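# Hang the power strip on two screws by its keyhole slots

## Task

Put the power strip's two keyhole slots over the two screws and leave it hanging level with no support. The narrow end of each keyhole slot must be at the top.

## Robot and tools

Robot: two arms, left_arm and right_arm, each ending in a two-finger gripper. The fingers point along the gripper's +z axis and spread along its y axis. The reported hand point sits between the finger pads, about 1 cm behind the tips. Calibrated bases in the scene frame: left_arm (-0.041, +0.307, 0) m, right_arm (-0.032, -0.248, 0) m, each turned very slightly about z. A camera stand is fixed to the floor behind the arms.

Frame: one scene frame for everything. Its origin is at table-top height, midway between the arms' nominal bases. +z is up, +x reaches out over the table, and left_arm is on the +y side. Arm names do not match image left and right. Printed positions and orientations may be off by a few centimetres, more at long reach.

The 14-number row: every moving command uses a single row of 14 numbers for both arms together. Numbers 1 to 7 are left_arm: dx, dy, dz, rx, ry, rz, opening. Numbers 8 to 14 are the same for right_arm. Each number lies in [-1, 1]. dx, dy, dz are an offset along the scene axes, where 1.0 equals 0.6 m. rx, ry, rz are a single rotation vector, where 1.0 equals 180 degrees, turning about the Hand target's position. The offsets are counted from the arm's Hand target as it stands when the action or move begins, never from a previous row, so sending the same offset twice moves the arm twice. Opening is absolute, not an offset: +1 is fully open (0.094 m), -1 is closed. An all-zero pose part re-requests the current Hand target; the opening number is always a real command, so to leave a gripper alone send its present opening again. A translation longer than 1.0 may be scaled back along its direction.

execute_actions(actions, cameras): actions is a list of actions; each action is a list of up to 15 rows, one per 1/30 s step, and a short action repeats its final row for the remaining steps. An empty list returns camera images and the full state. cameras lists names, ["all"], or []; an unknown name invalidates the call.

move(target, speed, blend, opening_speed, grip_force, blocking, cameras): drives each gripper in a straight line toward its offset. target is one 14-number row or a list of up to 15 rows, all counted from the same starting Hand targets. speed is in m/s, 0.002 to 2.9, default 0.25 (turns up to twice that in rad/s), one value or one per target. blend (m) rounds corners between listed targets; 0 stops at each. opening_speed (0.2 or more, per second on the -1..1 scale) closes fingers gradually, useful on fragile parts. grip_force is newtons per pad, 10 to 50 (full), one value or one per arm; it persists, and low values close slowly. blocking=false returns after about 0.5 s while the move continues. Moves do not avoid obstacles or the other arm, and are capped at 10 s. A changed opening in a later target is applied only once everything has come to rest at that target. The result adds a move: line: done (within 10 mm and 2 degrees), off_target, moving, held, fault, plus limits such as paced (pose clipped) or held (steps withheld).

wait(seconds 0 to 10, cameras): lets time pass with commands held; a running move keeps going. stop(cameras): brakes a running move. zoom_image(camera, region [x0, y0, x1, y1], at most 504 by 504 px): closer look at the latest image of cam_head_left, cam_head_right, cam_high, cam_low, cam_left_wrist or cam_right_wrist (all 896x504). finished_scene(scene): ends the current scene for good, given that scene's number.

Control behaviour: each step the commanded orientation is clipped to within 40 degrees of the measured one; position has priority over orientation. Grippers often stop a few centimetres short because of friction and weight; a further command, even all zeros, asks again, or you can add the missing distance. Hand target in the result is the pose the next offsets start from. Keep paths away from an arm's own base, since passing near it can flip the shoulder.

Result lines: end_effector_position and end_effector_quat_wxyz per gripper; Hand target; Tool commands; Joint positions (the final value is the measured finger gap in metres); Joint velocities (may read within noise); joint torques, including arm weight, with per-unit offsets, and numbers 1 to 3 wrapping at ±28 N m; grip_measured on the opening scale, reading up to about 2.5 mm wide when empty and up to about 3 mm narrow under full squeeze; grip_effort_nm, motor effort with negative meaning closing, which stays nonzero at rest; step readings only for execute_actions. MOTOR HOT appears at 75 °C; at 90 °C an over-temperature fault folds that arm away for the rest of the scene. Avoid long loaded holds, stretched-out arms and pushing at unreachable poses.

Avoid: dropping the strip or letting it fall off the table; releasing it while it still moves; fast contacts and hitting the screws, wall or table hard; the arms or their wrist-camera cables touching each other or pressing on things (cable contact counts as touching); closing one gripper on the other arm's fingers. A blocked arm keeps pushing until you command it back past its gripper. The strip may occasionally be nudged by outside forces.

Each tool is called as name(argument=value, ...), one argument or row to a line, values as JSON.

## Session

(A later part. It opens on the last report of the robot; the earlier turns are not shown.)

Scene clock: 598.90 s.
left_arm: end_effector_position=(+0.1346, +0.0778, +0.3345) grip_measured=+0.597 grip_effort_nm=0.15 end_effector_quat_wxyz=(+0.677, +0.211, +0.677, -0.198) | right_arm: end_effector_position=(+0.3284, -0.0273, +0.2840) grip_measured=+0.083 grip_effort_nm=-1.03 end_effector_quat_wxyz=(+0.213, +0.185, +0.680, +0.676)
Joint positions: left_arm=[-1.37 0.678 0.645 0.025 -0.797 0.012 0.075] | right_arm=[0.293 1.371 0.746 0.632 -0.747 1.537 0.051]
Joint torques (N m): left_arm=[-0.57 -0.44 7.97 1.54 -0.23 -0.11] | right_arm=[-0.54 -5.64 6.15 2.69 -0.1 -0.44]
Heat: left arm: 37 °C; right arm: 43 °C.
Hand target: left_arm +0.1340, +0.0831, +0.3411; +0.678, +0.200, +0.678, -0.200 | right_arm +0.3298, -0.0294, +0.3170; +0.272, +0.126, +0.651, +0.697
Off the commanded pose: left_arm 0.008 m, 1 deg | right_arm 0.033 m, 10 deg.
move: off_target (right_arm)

move(
  target=[0, 0, 0, 0, 0, 0, 0.6, 0.0091, 0.014, 0.01, 0, 0, 0, -0.1],
  speed=0.04,
  cameras=["cam_head_left", "cam_head_right", "cam_left_wrist"],
)

zoom_image(
  camera="cam_head_left",
  region=[340, 90, 520, 240],
)

zoom_image(
  camera="cam_left_wrist",
  region=[360, 80, 560, 280],
)

Scene clock: 602.57 s.
left_arm: end_effector_position=(+0.1346, +0.0778, +0.3345) grip_measured=+0.597 grip_effort_nm=0.15 end_effector_quat_wxyz=(+0.677, +0.211, +0.677, -0.198) | right_arm: end_effector_position=(+0.3289, -0.0225, +0.2771) grip_measured=+0.083 grip_effort_nm=-1.03 end_effector_quat_wxyz=(+0.204, +0.187, +0.685, +0.674)
Joint positions: left_arm=[-1.37 0.678 0.645 0.025 -0.797 0.012 0.075] | right_arm=[0.304 1.389 0.746 0.633 -0.746 1.537 0.051]
Joint torques (N m): left_arm=[-0.58 -0.43 7.97 1.55 -0.23 -0.1] | right_arm=[0.24 -5.87 8.54 2.6 0.12 -0.42]
Heat: left arm: 38 °C; right arm: 44 °C.
Hand target: left_arm +0.1340, +0.0831, +0.3411; +0.678, +0.200, +0.678, -0.200 | right_arm +0.3352, -0.0210, +0.3230; +0.272, +0.126, +0.651, +0.697
Off the commanded pose: left_arm 0.008 m, 1 deg | right_arm 0.046 m, 12 deg.
move: off_target (right_arm)
Images, in order (width x height): cam_head_left 896x504, cam_head_right 896x504, cam_left_wrist 896x504.

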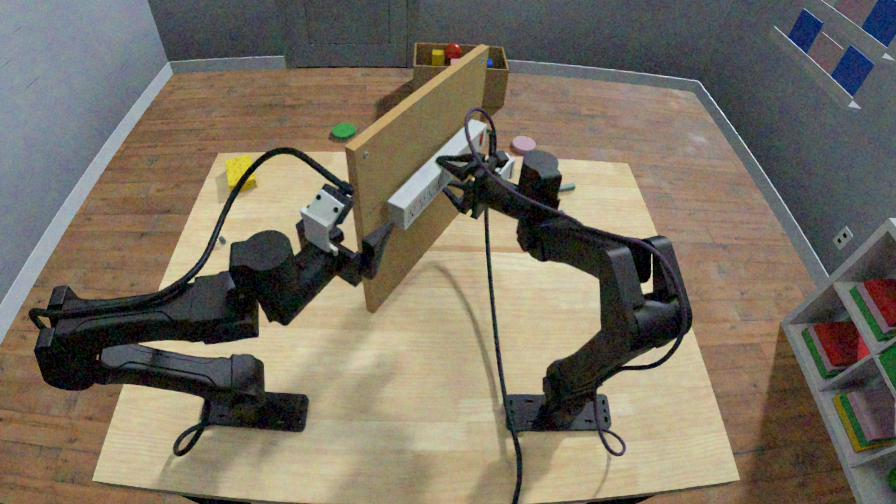

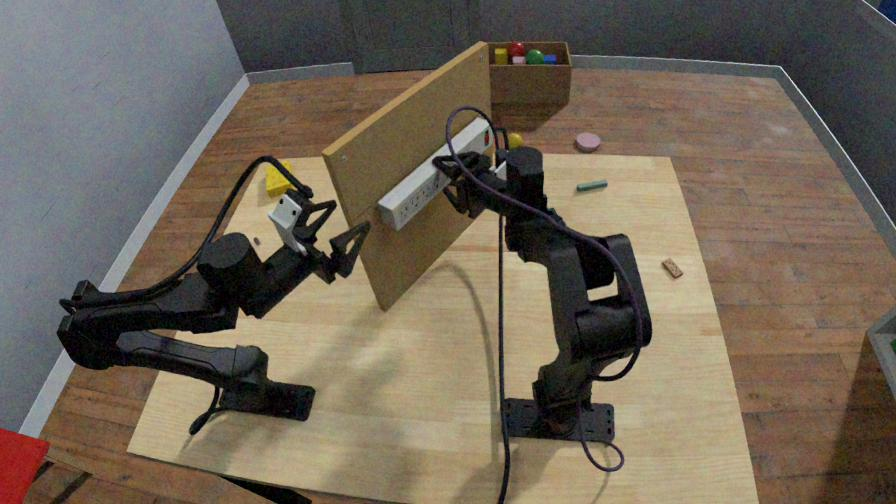

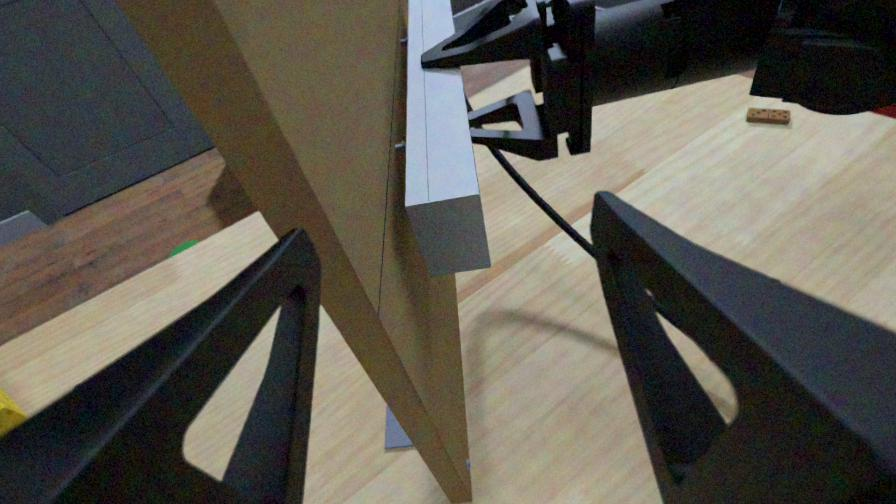

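Scaled by 2.800 from the camera's 896x504 image, which has a finer 1280x720 frame.

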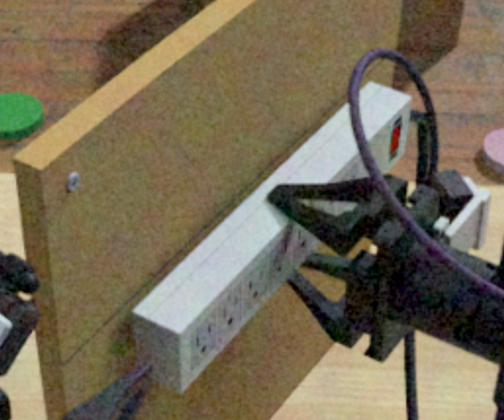

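Scaled by 2.520 from the camera's 896x504 image, which has a finer 1280x720 frame.

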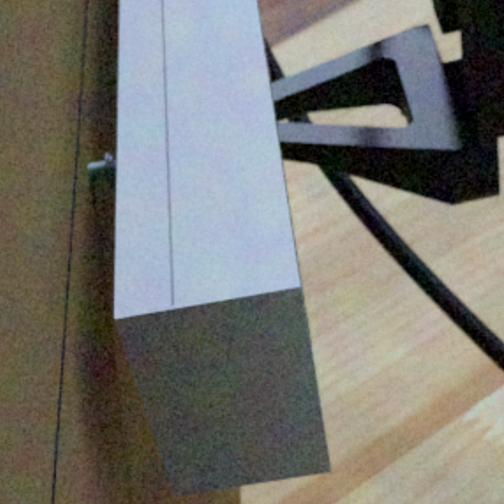

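move(
  target=[0, 0, 0, 0, 0, 0, 0.6, 0.0057, -0.0037, 0.0267, 0, 0, 0, -0.1],
  speed=0.03,
)

Scene clock: 607.27 s.
left_arm: end_effector_position=(+0.1346, +0.0778, +0.3345) grip_measured=+0.597 grip_effort_nm=0.15 end_effector_quat_wxyz=(+0.677, +0.211, +0.677, -0.198) | right_arm: end_effector_position=(+0.3334, -0.0215, +0.2887) grip_measured=+0.083 grip_effort_nm=-1.03 end_effector_quat_wxyz=(+0.205, +0.187, +0.684, +0.675)
Joint positions: left_arm=[-1.37 0.678 0.645 0.025 -0.797 0.012 0.075] | right_arm=[0.304 1.389 0.793 0.589 -0.745 1.538 0.051]
Joint torques (N m): left_arm=[-0.61 -0.46 7.98 1.53 -0.24 -0.12] | right_arm=[-0.51 -6.64 9.36 2.44 0.03 -0.4]
Heat: left arm: 38 °C; right arm: 45 °C.
Hand target: left_arm +0.1340, +0.0831, +0.3411; +0.678, +0.200, +0.678, -0.200 | right_arm +0.3386, -0.0233, +0.3390; +0.272, +0.126, +0.651, +0.697
Off the commanded pose: left_arm 0.008 m, 1 deg | right_arm 0.051 m, 11 deg.
move: off_target (right_arm)

move(
  target=[0, 0, 0, 0, 0, 0, 0.6, 0.0073, 0.0112, 0.0083, 0, 0, 0, -0.1],
  speed=0.03,
  cameras=["cam_head_left", "cam_left_wrist"],
)

zoom_image(
  camera="cam_head_left",
  region=[340, 90, 520, 240],
)

zoom_image(
  camera="cam_left_wrist",
  region=[360, 80, 560, 280],
)

Scene clock: 609.40 s.
left_arm: end_effector_position=(+0.1346, +0.0778, +0.3345) grip_measured=+0.597 grip_effort_nm=0.15 end_effector_quat_wxyz=(+0.677, +0.211, +0.677, -0.198) | right_arm: end_effector_position=(+0.3338, -0.0193, +0.2902) grip_measured=+0.083 grip_effort_nm=-1.02 end_effector_quat_wxyz=(+0.199, +0.189, +0.688, +0.672)
Joint positions: left_arm=[-1.37 0.678 0.645 0.025 -0.797 0.012 0.075] | right_arm=[0.309 1.389 0.812 0.554 -0.745 1.536 0.051]
Joint torques (N m): left_arm=[-0.61 -0.44 7.97 1.55 -0.23 -0.12] | right_arm=[0.29 -5.9 10.22 2.57 0.2 -0.39]
Heat: left arm: 38 °C; right arm: 44 °C.
Hand target: left_arm +0.1340, +0.0831, +0.3411; +0.678, +0.200, +0.678, -0.200 | right_arm +0.3430, -0.0166, +0.3440; +0.272, +0.126, +0.651, +0.697
Off the commanded pose: left_arm 0.008 m, 1 deg | right_arm 0.055 m, 12 deg.
move: off_target (right_arm)
Images, in order (width x height): cam_head_left 896x504, cam_left_wrist 896x504.

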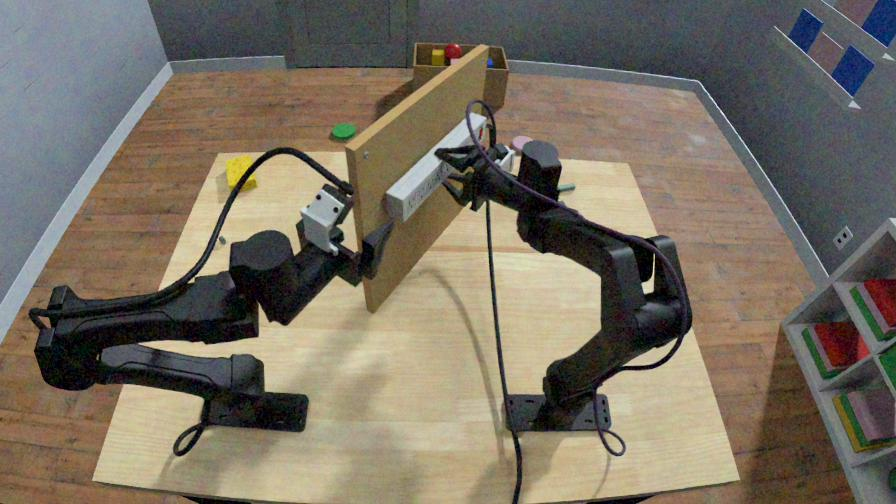

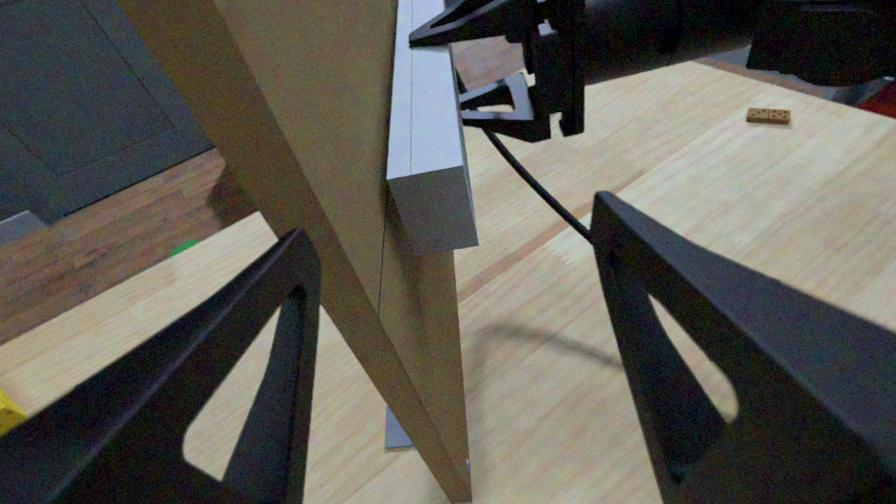

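Scaled by 2.800 from the camera's 896x504 image, which has a finer 1280x720 frame.

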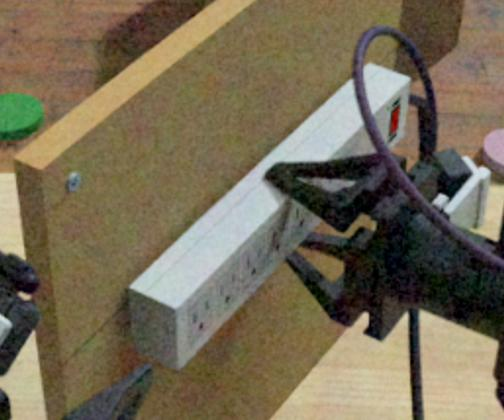

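Scaled by 2.520 from the camera's 896x504 image, which has a finer 1280x720 frame.

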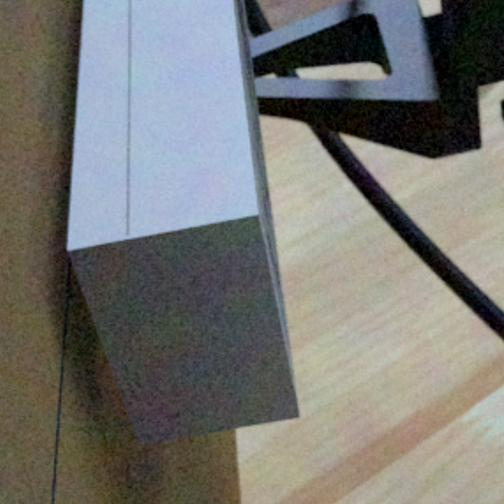

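move(
  target=[0, 0, 0, 0, 0, 0, 0.6, 0.001, 0.002, -0.0267, 0, 0, 0, -0.1],
  speed=0.03,
)

Scene clock: 612.03 s.
left_arm: end_effector_position=(+0.1346, +0.0778, +0.3345) grip_measured=+0.597 grip_effort_nm=0.15 end_effector_quat_wxyz=(+0.677, +0.211, +0.677, -0.198) | right_arm: end_effector_position=(+0.3335, -0.0184, +0.2900) grip_measured=+0.083 grip_effort_nm=-1.03 end_effector_quat_wxyz=(+0.197, +0.186, +0.688, +0.674)
Joint positions: left_arm=[-1.37 0.678 0.645 0.025 -0.797 0.012 0.075] | right_arm=[0.309 1.394 0.812 0.562 -0.753 1.536 0.051]
Joint torques (N m): left_arm=[-0.58 -0.44 7.95 1.54 -0.23 -0.11] | right_arm=[0.68 -4.44 7.75 2.9 0.33 -0.47]
Heat: left arm: 38 °C; right arm: 44 °C.
Hand target: left_arm +0.1340, +0.0831, +0.3411; +0.678, +0.200, +0.678, -0.200 | right_arm +0.3436, -0.0153, +0.3279; +0.272, +0.126, +0.651, +0.697
Off the commanded pose: left_arm 0.008 m, 1 deg | right_arm 0.039 m, 12 deg.
move: off_target (right_arm)

move(
  target=[0, 0, 0, 0, 0, 0, 0.6, 0.0, 0.0, -0.0133, 0, 0, 0, -0.1],
  speed=0.03,
)

Scene clock: 613.50 s.
left_arm: end_effector_position=(+0.1346, +0.0778, +0.3345) grip_measured=+0.597 grip_effort_nm=0.15 end_effector_quat_wxyz=(+0.677, +0.211, +0.677, -0.198) | right_arm: end_effector_position=(+0.3334, -0.0184, +0.2895) grip_measured=+0.083 grip_effort_nm=-1.03 end_effector_quat_wxyz=(+0.197, +0.182, +0.683, +0.679)
Joint positions: left_arm=[-1.37 0.678 0.645 0.025 -0.797 0.012 0.075] | right_arm=[0.306 1.403 0.801 0.602 -0.761 1.549 0.051]
Joint torques (N m): left_arm=[-0.58 -0.44 7.97 1.55 -0.23 -0.1] | right_arm=[0.91 -3.97 7.06 2.8 0.43 -0.59]
Heat: left arm: 38 °C; right arm: 44 °C.
Hand target: left_arm +0.1340, +0.0831, +0.3411; +0.678, +0.200, +0.678, -0.200 | right_arm +0.3436, -0.0153, +0.3201; +0.272, +0.126, +0.651, +0.697
Off the commanded pose: left_arm 0.008 m, 1 deg | right_arm 0.032 m, 12 deg.
move: off_target (right_arm)

move(
  target=[0, 0, 0, 0, 0, 0, 0.6, 0.0, 0.0, -0.0133, 0, 0, 0, -0.1],
  speed=0.03,
)

Scene clock: 614.93 s.
left_arm: end_effector_position=(+0.1346, +0.0778, +0.3345) grip_measured=+0.597 grip_effort_nm=0.15 end_effector_quat_wxyz=(+0.677, +0.211, +0.677, -0.198) | right_arm: end_effector_position=(+0.3337, -0.0183, +0.2878) grip_measured=+0.082 grip_effort_nm=-1.03 end_effector_quat_wxyz=(+0.202, +0.176, +0.678, +0.685)
Joint positions: left_arm=[-1.37 0.678 0.645 0.025 -0.797 0.012 0.075] | right_arm=[0.305 1.418 0.782 0.664 -0.765 1.557 0.051]
Joint torques (N m): left_arm=[-0.57 -0.4 7.95 1.55 -0.23 -0.11] | right_arm=[0.99 -3.84 6.84 2.63 0.47 -0.64]
Heat: left arm: 38 °C; right arm: 44 °C.
Hand target: left_arm +0.1340, +0.0831, +0.3411; +0.678, +0.200, +0.678, -0.200 | right_arm +0.3436, -0.0154, +0.3120; +0.272, +0.126, +0.651, +0.697
Off the commanded pose: left_arm 0.008 m, 1 deg | right_arm 0.026 m, 10 deg.
move: off_target (right_arm)

wait(
  seconds=0.1,
  cameras=["cam_head_left", "cam_left_wrist"],
)

zoom_image(
  camera="cam_head_left",
  region=[340, 90, 520, 240],
)

zoom_image(
  camera="cam_left_wrist",
  region=[360, 80, 560, 280],
)

Scene clock: 616.10 s.
left_arm: end_effector_position=(+0.1346, +0.0778, +0.3345) grip_measured=+0.597 grip_effort_nm=0.15 end_effector_quat_wxyz=(+0.677, +0.211, +0.677, -0.198) | right_arm: end_effector_position=(+0.3336, -0.0183, +0.2877) grip_measured=+0.082 grip_effort_nm=-1.03 end_effector_quat_wxyz=(+0.202, +0.176, +0.678, +0.685)
Joint positions: left_arm=[-1.37 0.678 0.645 0.025 -0.797 0.012 0.075] | right_arm=[0.305 1.418 0.782 0.664 -0.765 1.557 0.051]
Joint torques (N m): left_arm=[-0.55 -0.47 7.94 1.55 -0.23 -0.11] | right_arm=[1.01 -3.79 6.83 2.6 0.47 -0.65]
Heat: left arm: 38 °C; right arm: 44 °C.
Hand target: left_arm +0.1340, +0.0831, +0.3411; +0.678, +0.200, +0.678, -0.200 | right_arm +0.3435, -0.0153, +0.3120; +0.272, +0.126, +0.651, +0.697
Tool commands: left_gripper/opening=+0.6 right_gripper/opening=-0.1
Off the commanded pose: left_arm 0.008 m, 1 deg | right_arm 0.026 m, 10 deg.
wait: 0.10 s; at rest from the start
Images, in order (width x height): cam_head_left 896x504, cam_left_wrist 896x504.

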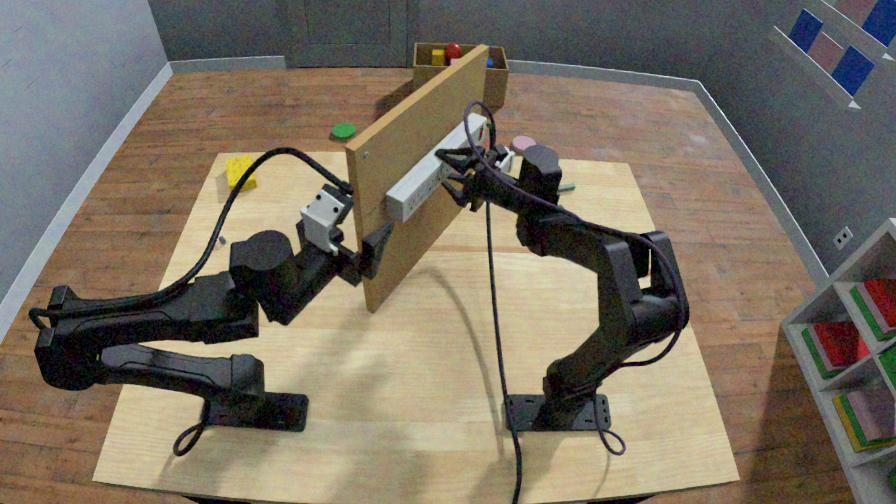

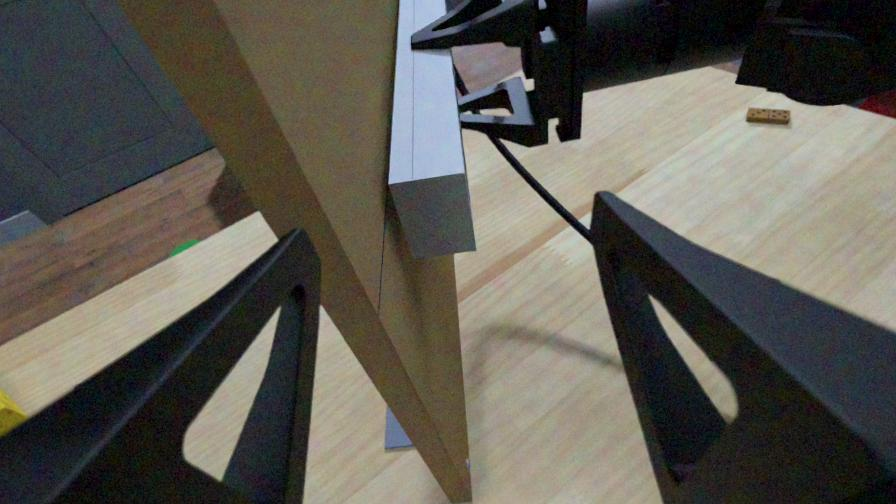

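Scaled by 2.800 from the camera's 896x504 image, which has a finer 1280x720 frame.

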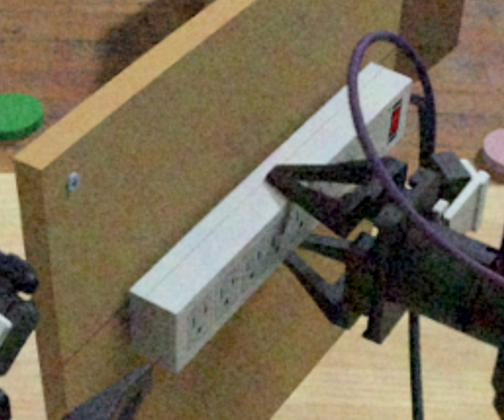

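Scaled by 2.520 from the camera's 896x504 image, which has a finer 1280x720 frame.

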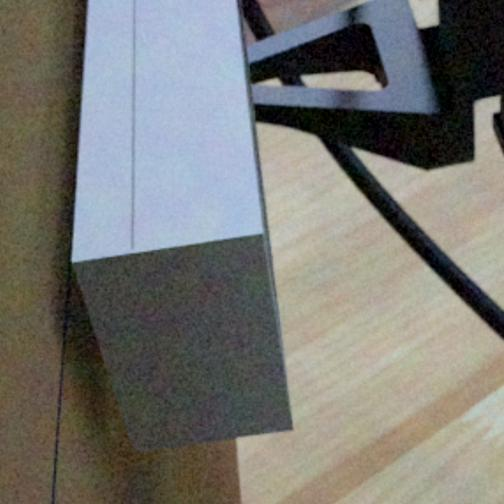

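move(
  target=[0, 0, 0, 0, 0, 0, 0.6, 0.007, -0.0046, 0, 0, 0, 0, -0.1],
  speed=0.03,
)

Scene clock: 619.30 s.
left_arm: end_effector_position=(+0.1346, +0.0778, +0.3345) grip_measured=+0.597 grip_effort_nm=0.15 end_effector_quat_wxyz=(+0.677, +0.211, +0.677, -0.198) | right_arm: end_effector_position=(+0.3346, -0.0185, +0.2863) grip_measured=+0.082 grip_effort_nm=-1.02 end_effector_quat_wxyz=(+0.200, +0.168, +0.677, +0.688)
Joint positions: left_arm=[-1.37 0.678 0.645 0.025 -0.797 0.012 0.075] | right_arm=[0.298 1.434 0.782 0.69 -0.787 1.556 0.051]
Joint torques (N m): left_arm=[-0.58 -0.49 7.95 1.55 -0.24 -0.11] | right_arm=[0.47 -3.95 7.5 2.45 0.53 -0.59]
Heat: left arm: 38 °C; right arm: 44 °C.
Hand target: left_arm +0.1340, +0.0831, +0.3411; +0.678, +0.200, +0.678, -0.200 | right_arm +0.3478, -0.0181, +0.3120; +0.272, +0.126, +0.651, +0.697
Off the commanded pose: left_arm 0.008 m, 1 deg | right_arm 0.029 m, 10 deg.
move: off_target (right_arm)

move(
  target=[0, 0, 0, 0, 0, 0, 0.6, -0.0036, -0.0056, 0, 0, 0, 0, -0.1],
  speed=0.03,
)

Scene clock: 622.30 s.
left_arm: end_effector_position=(+0.1346, +0.0778, +0.3345) grip_measured=+0.597 grip_effort_nm=0.15 end_effector_quat_wxyz=(+0.677, +0.211, +0.677, -0.198) | right_arm: end_effector_position=(+0.3345, -0.0186, +0.2863) grip_measured=+0.082 grip_effort_nm=-1.03 end_effector_quat_wxyz=(+0.200, +0.167, +0.677, +0.688)
Joint positions: left_arm=[-1.37 0.678 0.645 0.025 -0.797 0.012 0.075] | right_arm=[0.297 1.434 0.782 0.69 -0.788 1.556 0.051]
Joint torques (N m): left_arm=[-0.62 -0.43 7.95 1.54 -0.24 -0.11] | right_arm=[-0.09 -4.71 6.75 2.47 0.49 -0.58]
Heat: left arm: 38 °C; right arm: 43 °C.
Hand target: left_arm +0.1340, +0.0831, +0.3411; +0.678, +0.200, +0.678, -0.200 | right_arm +0.3456, -0.0215, +0.3119; +0.272, +0.126, +0.651, +0.697
Off the commanded pose: left_arm 0.008 m, 1 deg | right_arm 0.028 m, 10 deg.
move: off_target (right_arm)

move(
  target=[0, 0, 0, 0, 0, 0, 0.6, 0.0057, -0.0097, 0, 0, 0, 0, -0.1],
  speed=0.03,
)

Scene clock: 624.17 s.
left_arm: end_effector_position=(+0.1346, +0.0778, +0.3345) grip_measured=+0.597 grip_effort_nm=0.15 end_effector_quat_wxyz=(+0.677, +0.211, +0.677, -0.198) | right_arm: end_effector_position=(+0.3363, -0.0213, +0.2854) grip_measured=+0.081 grip_effort_nm=-1.03 end_effector_quat_wxyz=(+0.202, +0.164, +0.677, +0.689)
Joint positions: left_arm=[-1.37 0.678 0.645 0.025 -0.797 0.012 0.075] | right_arm=[0.285 1.444 0.782 0.705 -0.804 1.554 0.051]
Joint torques (N m): left_arm=[-0.59 -0.46 7.99 1.54 -0.24 -0.11] | right_arm=[-0.85 -4.82 7.1 2.44 0.41 -0.53]
Heat: left arm: 38 °C; right arm: 43 °C.
Hand target: left_arm +0.1340, +0.0831, +0.3411; +0.678, +0.200, +0.678, -0.200 | right_arm +0.3491, -0.0273, +0.3120; +0.272, +0.126, +0.651, +0.697
Off the commanded pose: left_arm 0.008 m, 1 deg | right_arm 0.030 m, 10 deg.
move: off_target (right_arm)

move(
  target=[0, 0, 0, 0, 0, 0, 0.6, 0.0082, 0.0126, 0.0083, 0, 0, 0, -0.1],
  speed=0.03,
  cameras=["cam_head_left", "cam_left_wrist"],
)

zoom_image(
  camera="cam_head_left",
  region=[340, 90, 520, 240],
)

zoom_image(
  camera="cam_left_wrist",
  region=[360, 80, 560, 280],
)

Scene clock: 627.33 s.
left_arm: end_effector_position=(+0.1346, +0.0778, +0.3345) grip_measured=+0.597 grip_effort_nm=0.15 end_effector_quat_wxyz=(+0.677, +0.211, +0.677, -0.198) | right_arm: end_effector_position=(+0.3354, -0.0195, +0.2849) grip_measured=+0.081 grip_effort_nm=-1.03 end_effector_quat_wxyz=(+0.199, +0.161, +0.677, +0.690)
Joint positions: left_arm=[-1.37 0.678 0.645 0.025 -0.797 0.012 0.075] | right_arm=[0.288 1.448 0.782 0.71 -0.808 1.556 0.051]
Joint torques (N m): left_arm=[-0.58 -0.44 7.97 1.54 -0.23 -0.11] | right_arm=[0.35 -4.21 9.36 2.24 0.65 -0.53]
Heat: left arm: 38 °C; right arm: 43 °C.
Hand target: left_arm +0.1340, +0.0831, +0.3411; +0.678, +0.200, +0.678, -0.200 | right_arm +0.3539, -0.0196, +0.3169; +0.272, +0.126, +0.651, +0.697
Off the commanded pose: left_arm 0.008 m, 1 deg | right_arm 0.037 m, 10 deg.
move: off_target (right_arm)
Images, in order (width x height): cam_head_left 896x504, cam_left_wrist 896x504.

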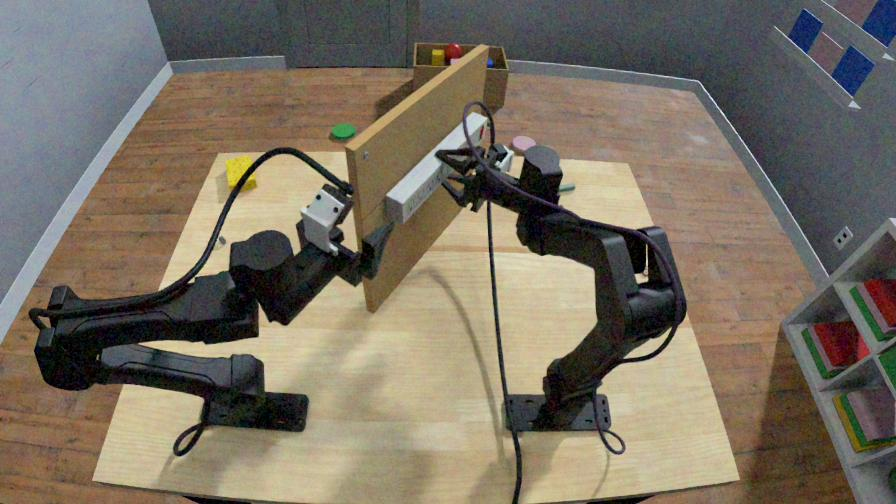

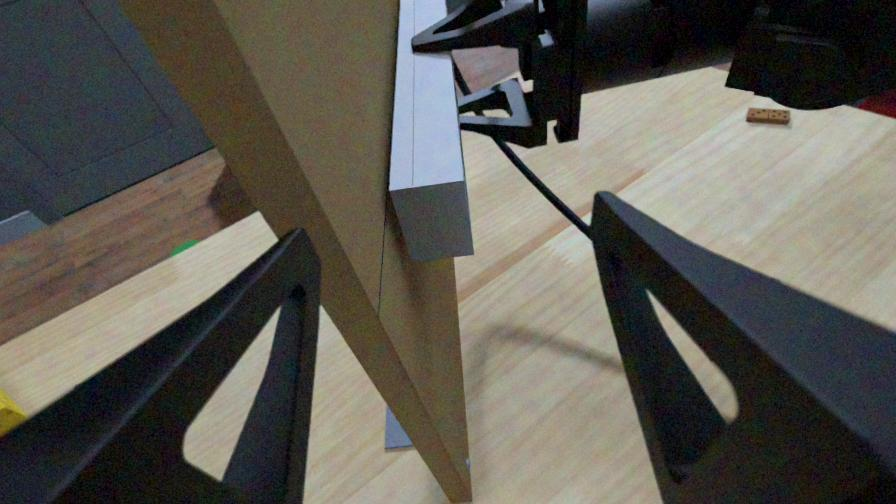

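Scaled by 2.800 from the camera's 896x504 image, which has a finer 1280x720 frame.

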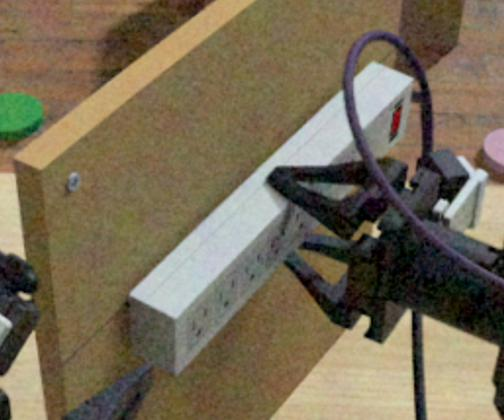

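Scaled by 2.520 from the camera's 896x504 image, which has a finer 1280x720 frame.

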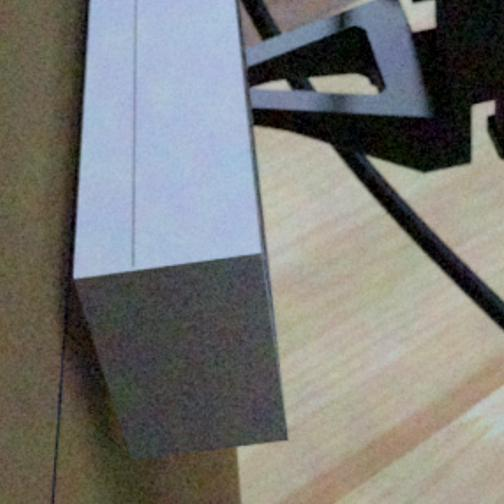

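wait(
  seconds=0.1,
  cameras=["cam_head_right"],
)

zoom_image(
  camera="cam_head_right",
  region=[330, 90, 510, 240],
)

Scene clock: 639.20 s.
left_arm: end_effector_position=(+0.1346, +0.0778, +0.3345) grip_measured=+0.597 grip_effort_nm=0.15 end_effector_quat_wxyz=(+0.677, +0.211, +0.677, -0.198) | right_arm: end_effector_position=(+0.3354, -0.0195, +0.2849) grip_measured=+0.081 grip_effort_nm=-1.03 end_effector_quat_wxyz=(+0.199, +0.161, +0.677, +0.690)
Joint positions: left_arm=[-1.37 0.678 0.645 0.025 -0.797 0.012 0.075] | right_arm=[0.288 1.448 0.782 0.71 -0.808 1.556 0.051]
Joint torques (N m): left_arm=[-0.58 -0.46 7.98 1.56 -0.23 -0.11] | right_arm=[0.32 -4.16 9.4 2.23 0.66 -0.53]
Heat: left arm: 38 °C; right arm: 41 °C.
Hand target: left_arm +0.1340, +0.0831, +0.3411; +0.678, +0.200, +0.678, -0.200 | right_arm +0.3539, -0.0197, +0.3169; +0.272, +0.126, +0.651, +0.697
Tool commands: left_gripper/opening=+0.6 right_gripper/opening=-0.1
Off the commanded pose: left_arm 0.008 m, 1 deg | right_arm 0.037 m, 10 deg.
wait: 0.10 s; at rest from the start
Images, in order (width x height): cam_head_right 896x504.

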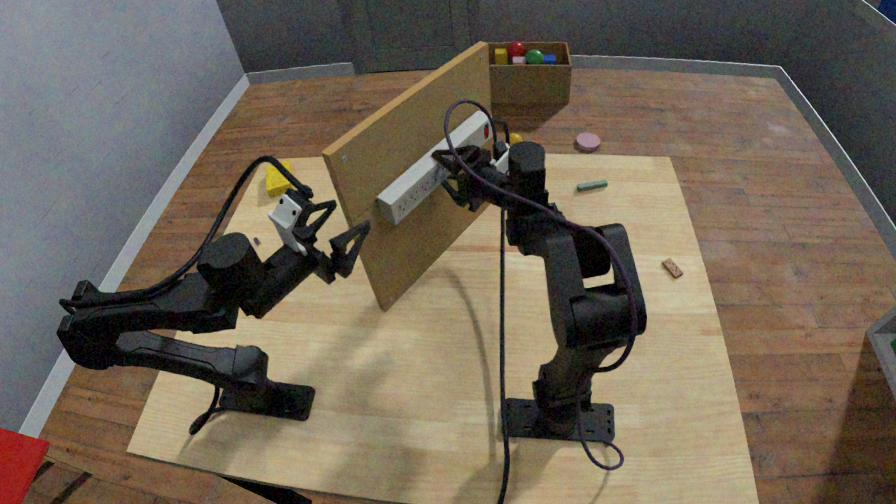

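Scaled by 2.800 from the camera's 896x504 image, which has a finer 1280x720 frame.

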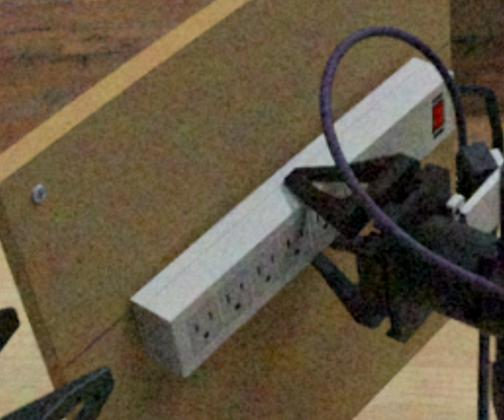

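move(
  target=[
    [0, 0, 0, 0, 0, 0, 0.6, -0.0127, -0.0195, 0, 0, 0, 0, -0.1],
    [0, 0, 0, 0, 0, 0, 0.6, -0.047, 0.0028, 0.0377, 0, 0, 0, -0.1],
  ],
  speed=0.04,
)

Scene clock: 646.27 s.
left_arm: end_effector_position=(+0.1346, +0.0778, +0.3345) grip_measured=+0.597 grip_effort_nm=0.15 end_effector_quat_wxyz=(+0.677, +0.211, +0.677, -0.198) | right_arm: end_effector_position=(+0.3316, -0.0218, +0.2841) grip_measured=+0.081 grip_effort_nm=-1.02 end_effector_quat_wxyz=(+0.201, +0.199, +0.686, +0.670)
Joint positions: left_arm=[-1.37 0.678 0.645 0.025 -0.797 0.012 0.075] | right_arm=[0.311 1.376 0.782 0.566 -0.725 1.542 0.051]
Joint torques (N m): left_arm=[-0.59 -0.46 7.94 1.55 -0.23 -0.11] | right_arm=[1.25 -9.18 7.79 2.49 0.12 -0.45]
Heat: left arm: 38 °C; right arm: 41 °C.
Hand target: left_arm +0.1340, +0.0831, +0.3411; +0.678, +0.200, +0.678, -0.200 | right_arm +0.3258, -0.0181, +0.3396; +0.272, +0.126, +0.651, +0.697
Off the commanded pose: left_arm 0.008 m, 1 deg | right_arm 0.056 m, 13 deg.
move: off_target (right_arm)

wait(
  seconds=0.1,
  cameras=["cam_head_left", "cam_left_wrist", "cam_head_right"],
)

zoom_image(
  camera="cam_head_left",
  region=[340, 90, 520, 240],
)

zoom_image(
  camera="cam_left_wrist",
  region=[360, 20, 620, 280],
)

Scene clock: 647.90 s.
left_arm: end_effector_position=(+0.1346, +0.0778, +0.3345) grip_measured=+0.597 grip_effort_nm=0.15 end_effector_quat_wxyz=(+0.677, +0.211, +0.677, -0.198) | right_arm: end_effector_position=(+0.3316, -0.0217, +0.2841) grip_measured=+0.081 grip_effort_nm=-1.02 end_effector_quat_wxyz=(+0.201, +0.199, +0.686, +0.670)
Joint positions: left_arm=[-1.37 0.678 0.645 0.025 -0.797 0.012 0.075] | right_arm=[0.312 1.376 0.782 0.566 -0.725 1.542 0.051]
Joint torques (N m): left_arm=[-0.58 -0.43 7.95 1.55 -0.23 -0.11] | right_arm=[1.24 -9.24 7.73 2.51 0.12 -0.46]
Heat: left arm: 38 °C; right arm: 42 °C.
Hand target: left_arm +0.1340, +0.0831, +0.3411; +0.678, +0.200, +0.678, -0.200 | right_arm +0.3257, -0.0180, +0.3396; +0.272, +0.126, +0.651, +0.697
Tool commands: left_gripper/opening=+0.6 right_gripper/opening=-0.1
Off the commanded pose: left_arm 0.008 m, 1 deg | right_arm 0.056 m, 13 deg.
wait: 0.10 s; at rest from the start
Images, in order (width x height): cam_head_left 896x504, cam_head_right 896x504, cam_left_wrist 896x504.

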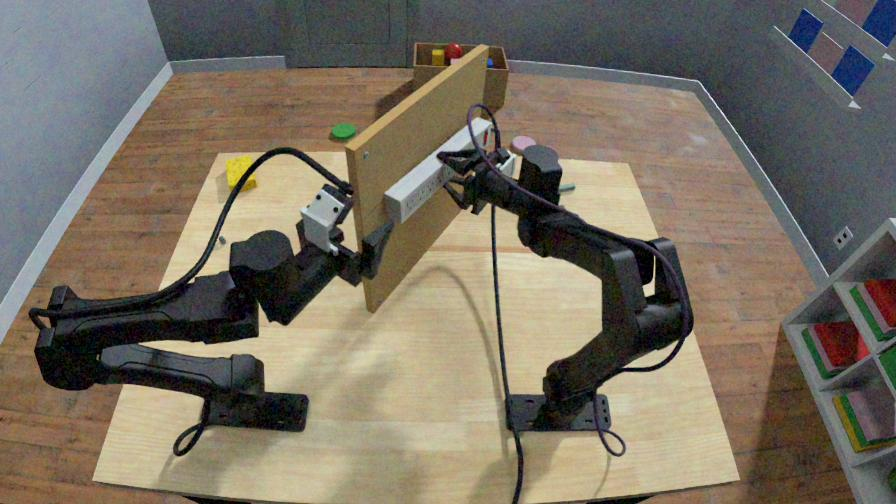

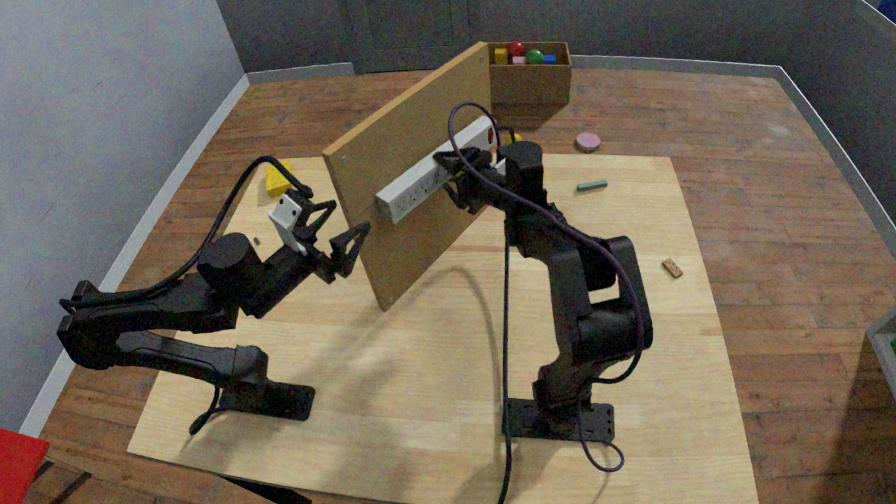

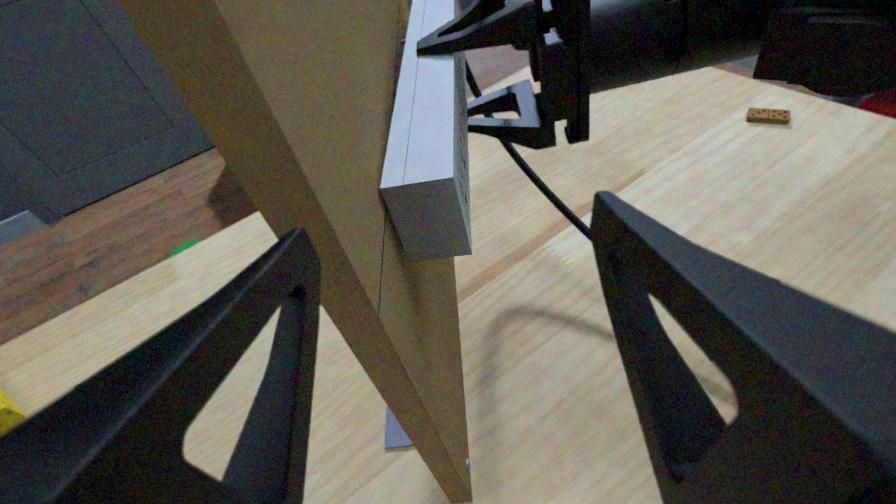

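Scaled by 2.800 from the camera's 896x504 image, which has a finer 1280x720 frame.

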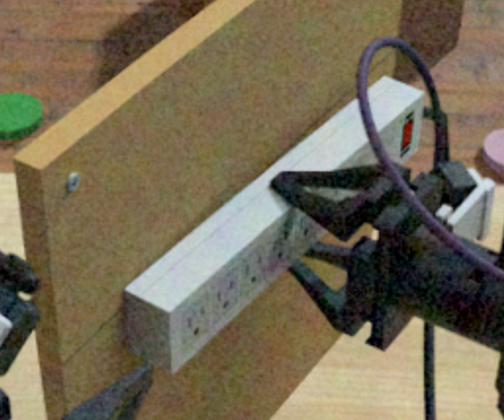

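Scaled by 1.938 from the camera's 896x504 image, which has a finer 1280x720 frame.

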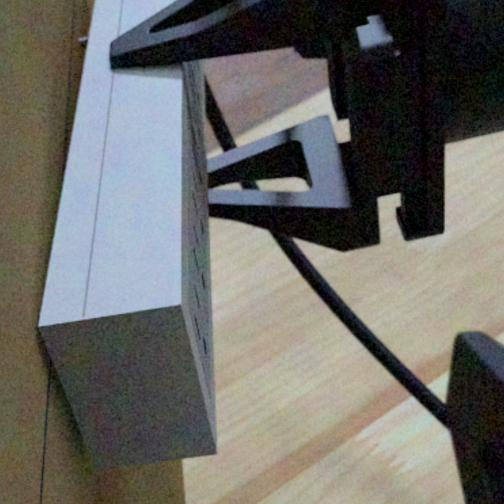

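move(
  target=[0, 0, 0, 0, 0, 0, 0.6, 0.0152, 0.002, 0, 0, 0, 0.0222, -0.1],
  speed=0.03,
  cameras=["cam_left_wrist", "cam_head_left"],
)

zoom_image(
  camera="cam_left_wrist",
  region=[360, 20, 620, 280],
)

zoom_image(
  camera="cam_head_left",
  region=[340, 90, 520, 240],
)

Scene clock: 657.30 s.
left_arm: end_effector_position=(+0.1346, +0.0778, +0.3345) grip_measured=+0.597 grip_effort_nm=0.15 end_effector_quat_wxyz=(+0.677, +0.211, +0.677, -0.198) | right_arm: end_effector_position=(+0.3286, -0.0179, +0.2896) grip_measured=+0.081 grip_effort_nm=-1.03 end_effector_quat_wxyz=(+0.180, +0.175, +0.689, +0.680)
Joint positions: left_arm=[-1.37 0.678 0.645 0.025 -0.797 0.012 0.075] | right_arm=[0.296 1.399 0.811 0.57 -0.807 1.548 0.051]
Joint torques (N m): left_arm=[-0.58 -0.43 7.98 1.54 -0.24 -0.1] | right_arm=[-0.29 -5.67 9.44 2.64 -0.11 -0.44]
Heat: left arm: 38 °C; right arm: 44 °C.
Hand target: left_arm +0.1340, +0.0831, +0.3411; +0.678, +0.200, +0.678, -0.200 | right_arm +0.3348, -0.0168, +0.3396; +0.248, +0.103, +0.655, +0.706
Off the commanded pose: left_arm 0.008 m, 1 deg | right_arm 0.050 m, 12 deg.
move: off_target (right_arm)
Images, in order (width x height): cam_head_left 896x504, cam_left_wrist 896x504.

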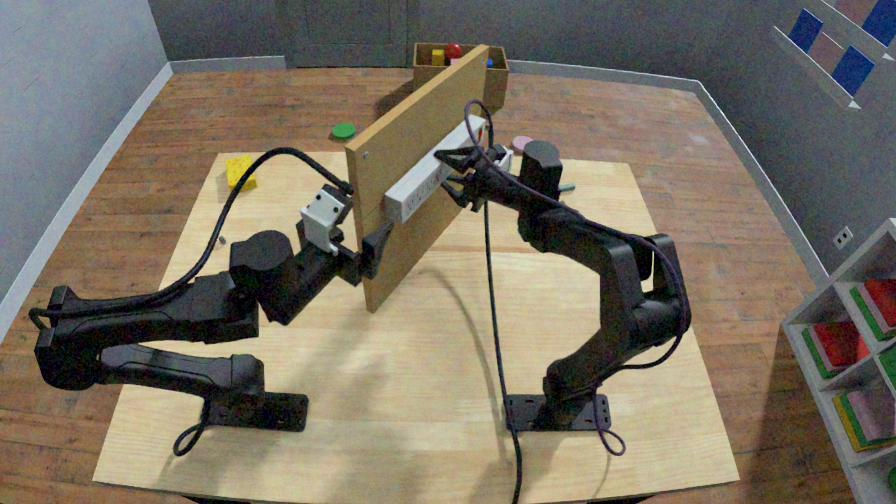

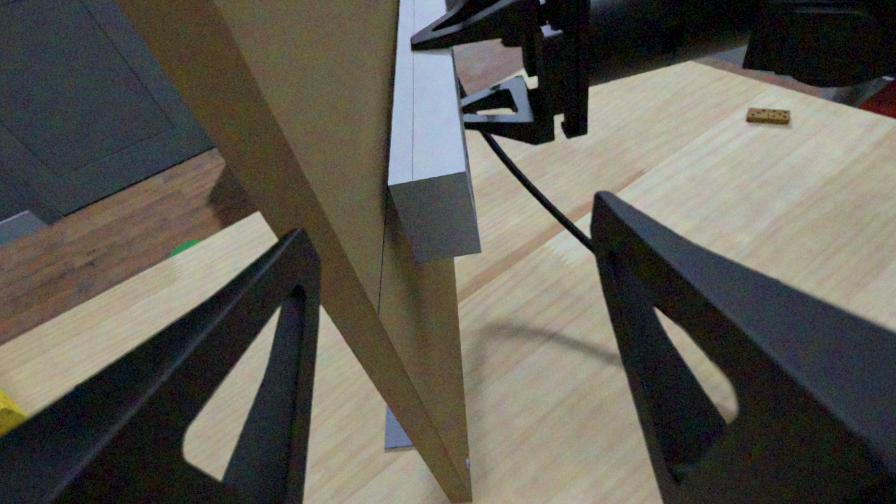

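Scaled by 1.938 from the camera's 896x504 image, which has a finer 1280x720 frame.

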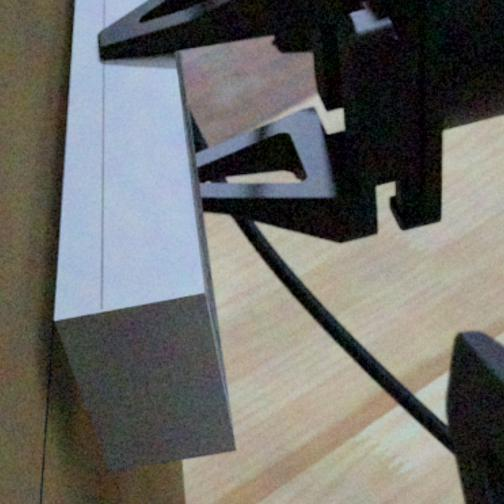

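Scaled by 2.800 from the camera's 896x504 image, which has a finer 1280x720 frame.

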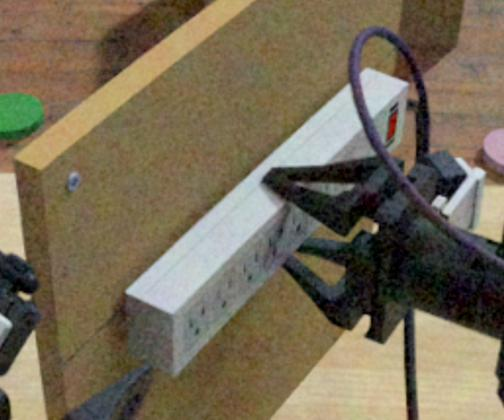

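move(
  target=[
    [0, 0, 0, 0, 0, 0, 0.6, -0.0148, 0.0017, 0, 0, 0, 0, -0.1],
    [0, 0, 0, 0, 0, 0, 0.6, -0.0067, 0.0142, 0, 0, 0, 0, -0.1],
  ],
  speed=0.03,
)

Scene clock: 661.97 s.
left_arm: end_effector_position=(+0.1346, +0.0778, +0.3345) grip_measured=+0.597 grip_effort_nm=0.15 end_effector_quat_wxyz=(+0.677, +0.211, +0.677, -0.198) | right_arm: end_effector_position=(+0.3281, -0.0160, +0.2895) grip_measured=+0.081 grip_effort_nm=-1.03 end_effector_quat_wxyz=(+0.180, +0.175, +0.689, +0.679)
Joint positions: left_arm=[-1.37 0.678 0.645 0.025 -0.797 0.012 0.075] | right_arm=[0.303 1.399 0.811 0.57 -0.8 1.549 0.051]
Joint torques (N m): left_arm=[-0.54 -0.46 7.97 1.55 -0.23 -0.11] | right_arm=[1.31 -6.23 9.13 2.61 0.12 -0.4]
Heat: left arm: 38 °C; right arm: 45 °C.
Hand target: left_arm +0.1340, +0.0831, +0.3411; +0.678, +0.200, +0.678, -0.200 | right_arm +0.3308, -0.0083, +0.3396; +0.248, +0.103, +0.655, +0.706
Off the commanded pose: left_arm 0.008 m, 1 deg | right_arm 0.051 m, 12 deg.
move: off_target (right_arm)

move(
  target=[
    [0, 0, 0, 0, 0, 0, 0.6, -0.011, -0.0168, 0, 0, 0, 0, -0.1],
    [0, 0, 0, 0, 0, 0, 0.6, -0.011, -0.0168, -0.0493, 0, 0, 0, -0.1],
    [0, 0, 0, 0, 0, 0, 0.6, 0.0208, -0.0375, -0.0493, 0, 0, 0, -0.1],
    [0, 0, 0, 0, 0, 0, 0.6, 0.0208, -0.0375, -0.006, 0, 0, 0, -0.1],
  ],
  speed=0.04,
)

Scene clock: 673.17 s.
left_arm: end_effector_position=(+0.1346, +0.0778, +0.3345) grip_measured=+0.597 grip_effort_nm=0.15 end_effector_quat_wxyz=(+0.677, +0.211, +0.677, -0.198) | right_arm: end_effector_position=(+0.3435, -0.0290, +0.2785) grip_measured=+0.081 grip_effort_nm=-1.03 end_effector_quat_wxyz=(+0.173, +0.179, +0.686, +0.683)
Joint positions: left_arm=[-1.37 0.678 0.645 0.025 -0.797 0.012 0.075] | right_arm=[0.245 1.47 0.817 0.643 -0.864 1.571 0.051]
Joint torques (N m): left_arm=[-0.59 -0.44 7.97 1.54 -0.23 -0.11] | right_arm=[-0.42 -9.32 9.14 2.35 -0.04 -0.42]
Heat: left arm: 38 °C; right arm: 45 °C.
Hand target: left_arm +0.1340, +0.0831, +0.3411; +0.678, +0.200, +0.678, -0.200 | right_arm +0.3434, -0.0309, +0.3360; +0.248, +0.103, +0.655, +0.706
Off the commanded pose: left_arm 0.008 m, 1 deg | right_arm 0.058 m, 13 deg.
move: off_target (right_arm)

move(
  target=[
    [0, 0, 0, 0, 0, 0, 0.6, -0.0184, 0.012, 0, 0, 0, 0, -0.1],
    [0, 0, 0, 0, 0, 0, 0.6, -0.0184, 0.012, 0.0067, 0, 0, 0, -0.1],
  ],
  speed=0.04,
)

Scene clock: 675.53 s.
left_arm: end_effector_position=(+0.1346, +0.0778, +0.3345) grip_measured=+0.597 grip_effort_nm=0.15 end_effector_quat_wxyz=(+0.677, +0.211, +0.677, -0.198) | right_arm: end_effector_position=(+0.3360, -0.0233, +0.2860) grip_measured=+0.081 grip_effort_nm=-1.03 end_effector_quat_wxyz=(+0.173, +0.175, +0.686, +0.685)
Joint positions: left_arm=[-1.37 0.678 0.645 0.025 -0.797 0.012 0.075] | right_arm=[0.267 1.437 0.817 0.616 -0.846 1.571 0.051]
Joint torques (N m): left_arm=[-0.58 -0.47 7.99 1.54 -0.23 -0.11] | right_arm=[0.27 -9.8 8.1 2.34 0.09 -0.48]
Heat: left arm: 38 °C; right arm: 45 °C.
Hand target: left_arm +0.1340, +0.0831, +0.3411; +0.678, +0.200, +0.678, -0.200 | right_arm +0.3324, -0.0237, +0.3400; +0.248, +0.103, +0.655, +0.706
Off the commanded pose: left_arm 0.008 m, 1 deg | right_arm 0.054 m, 13 deg.
move: off_target (right_arm)


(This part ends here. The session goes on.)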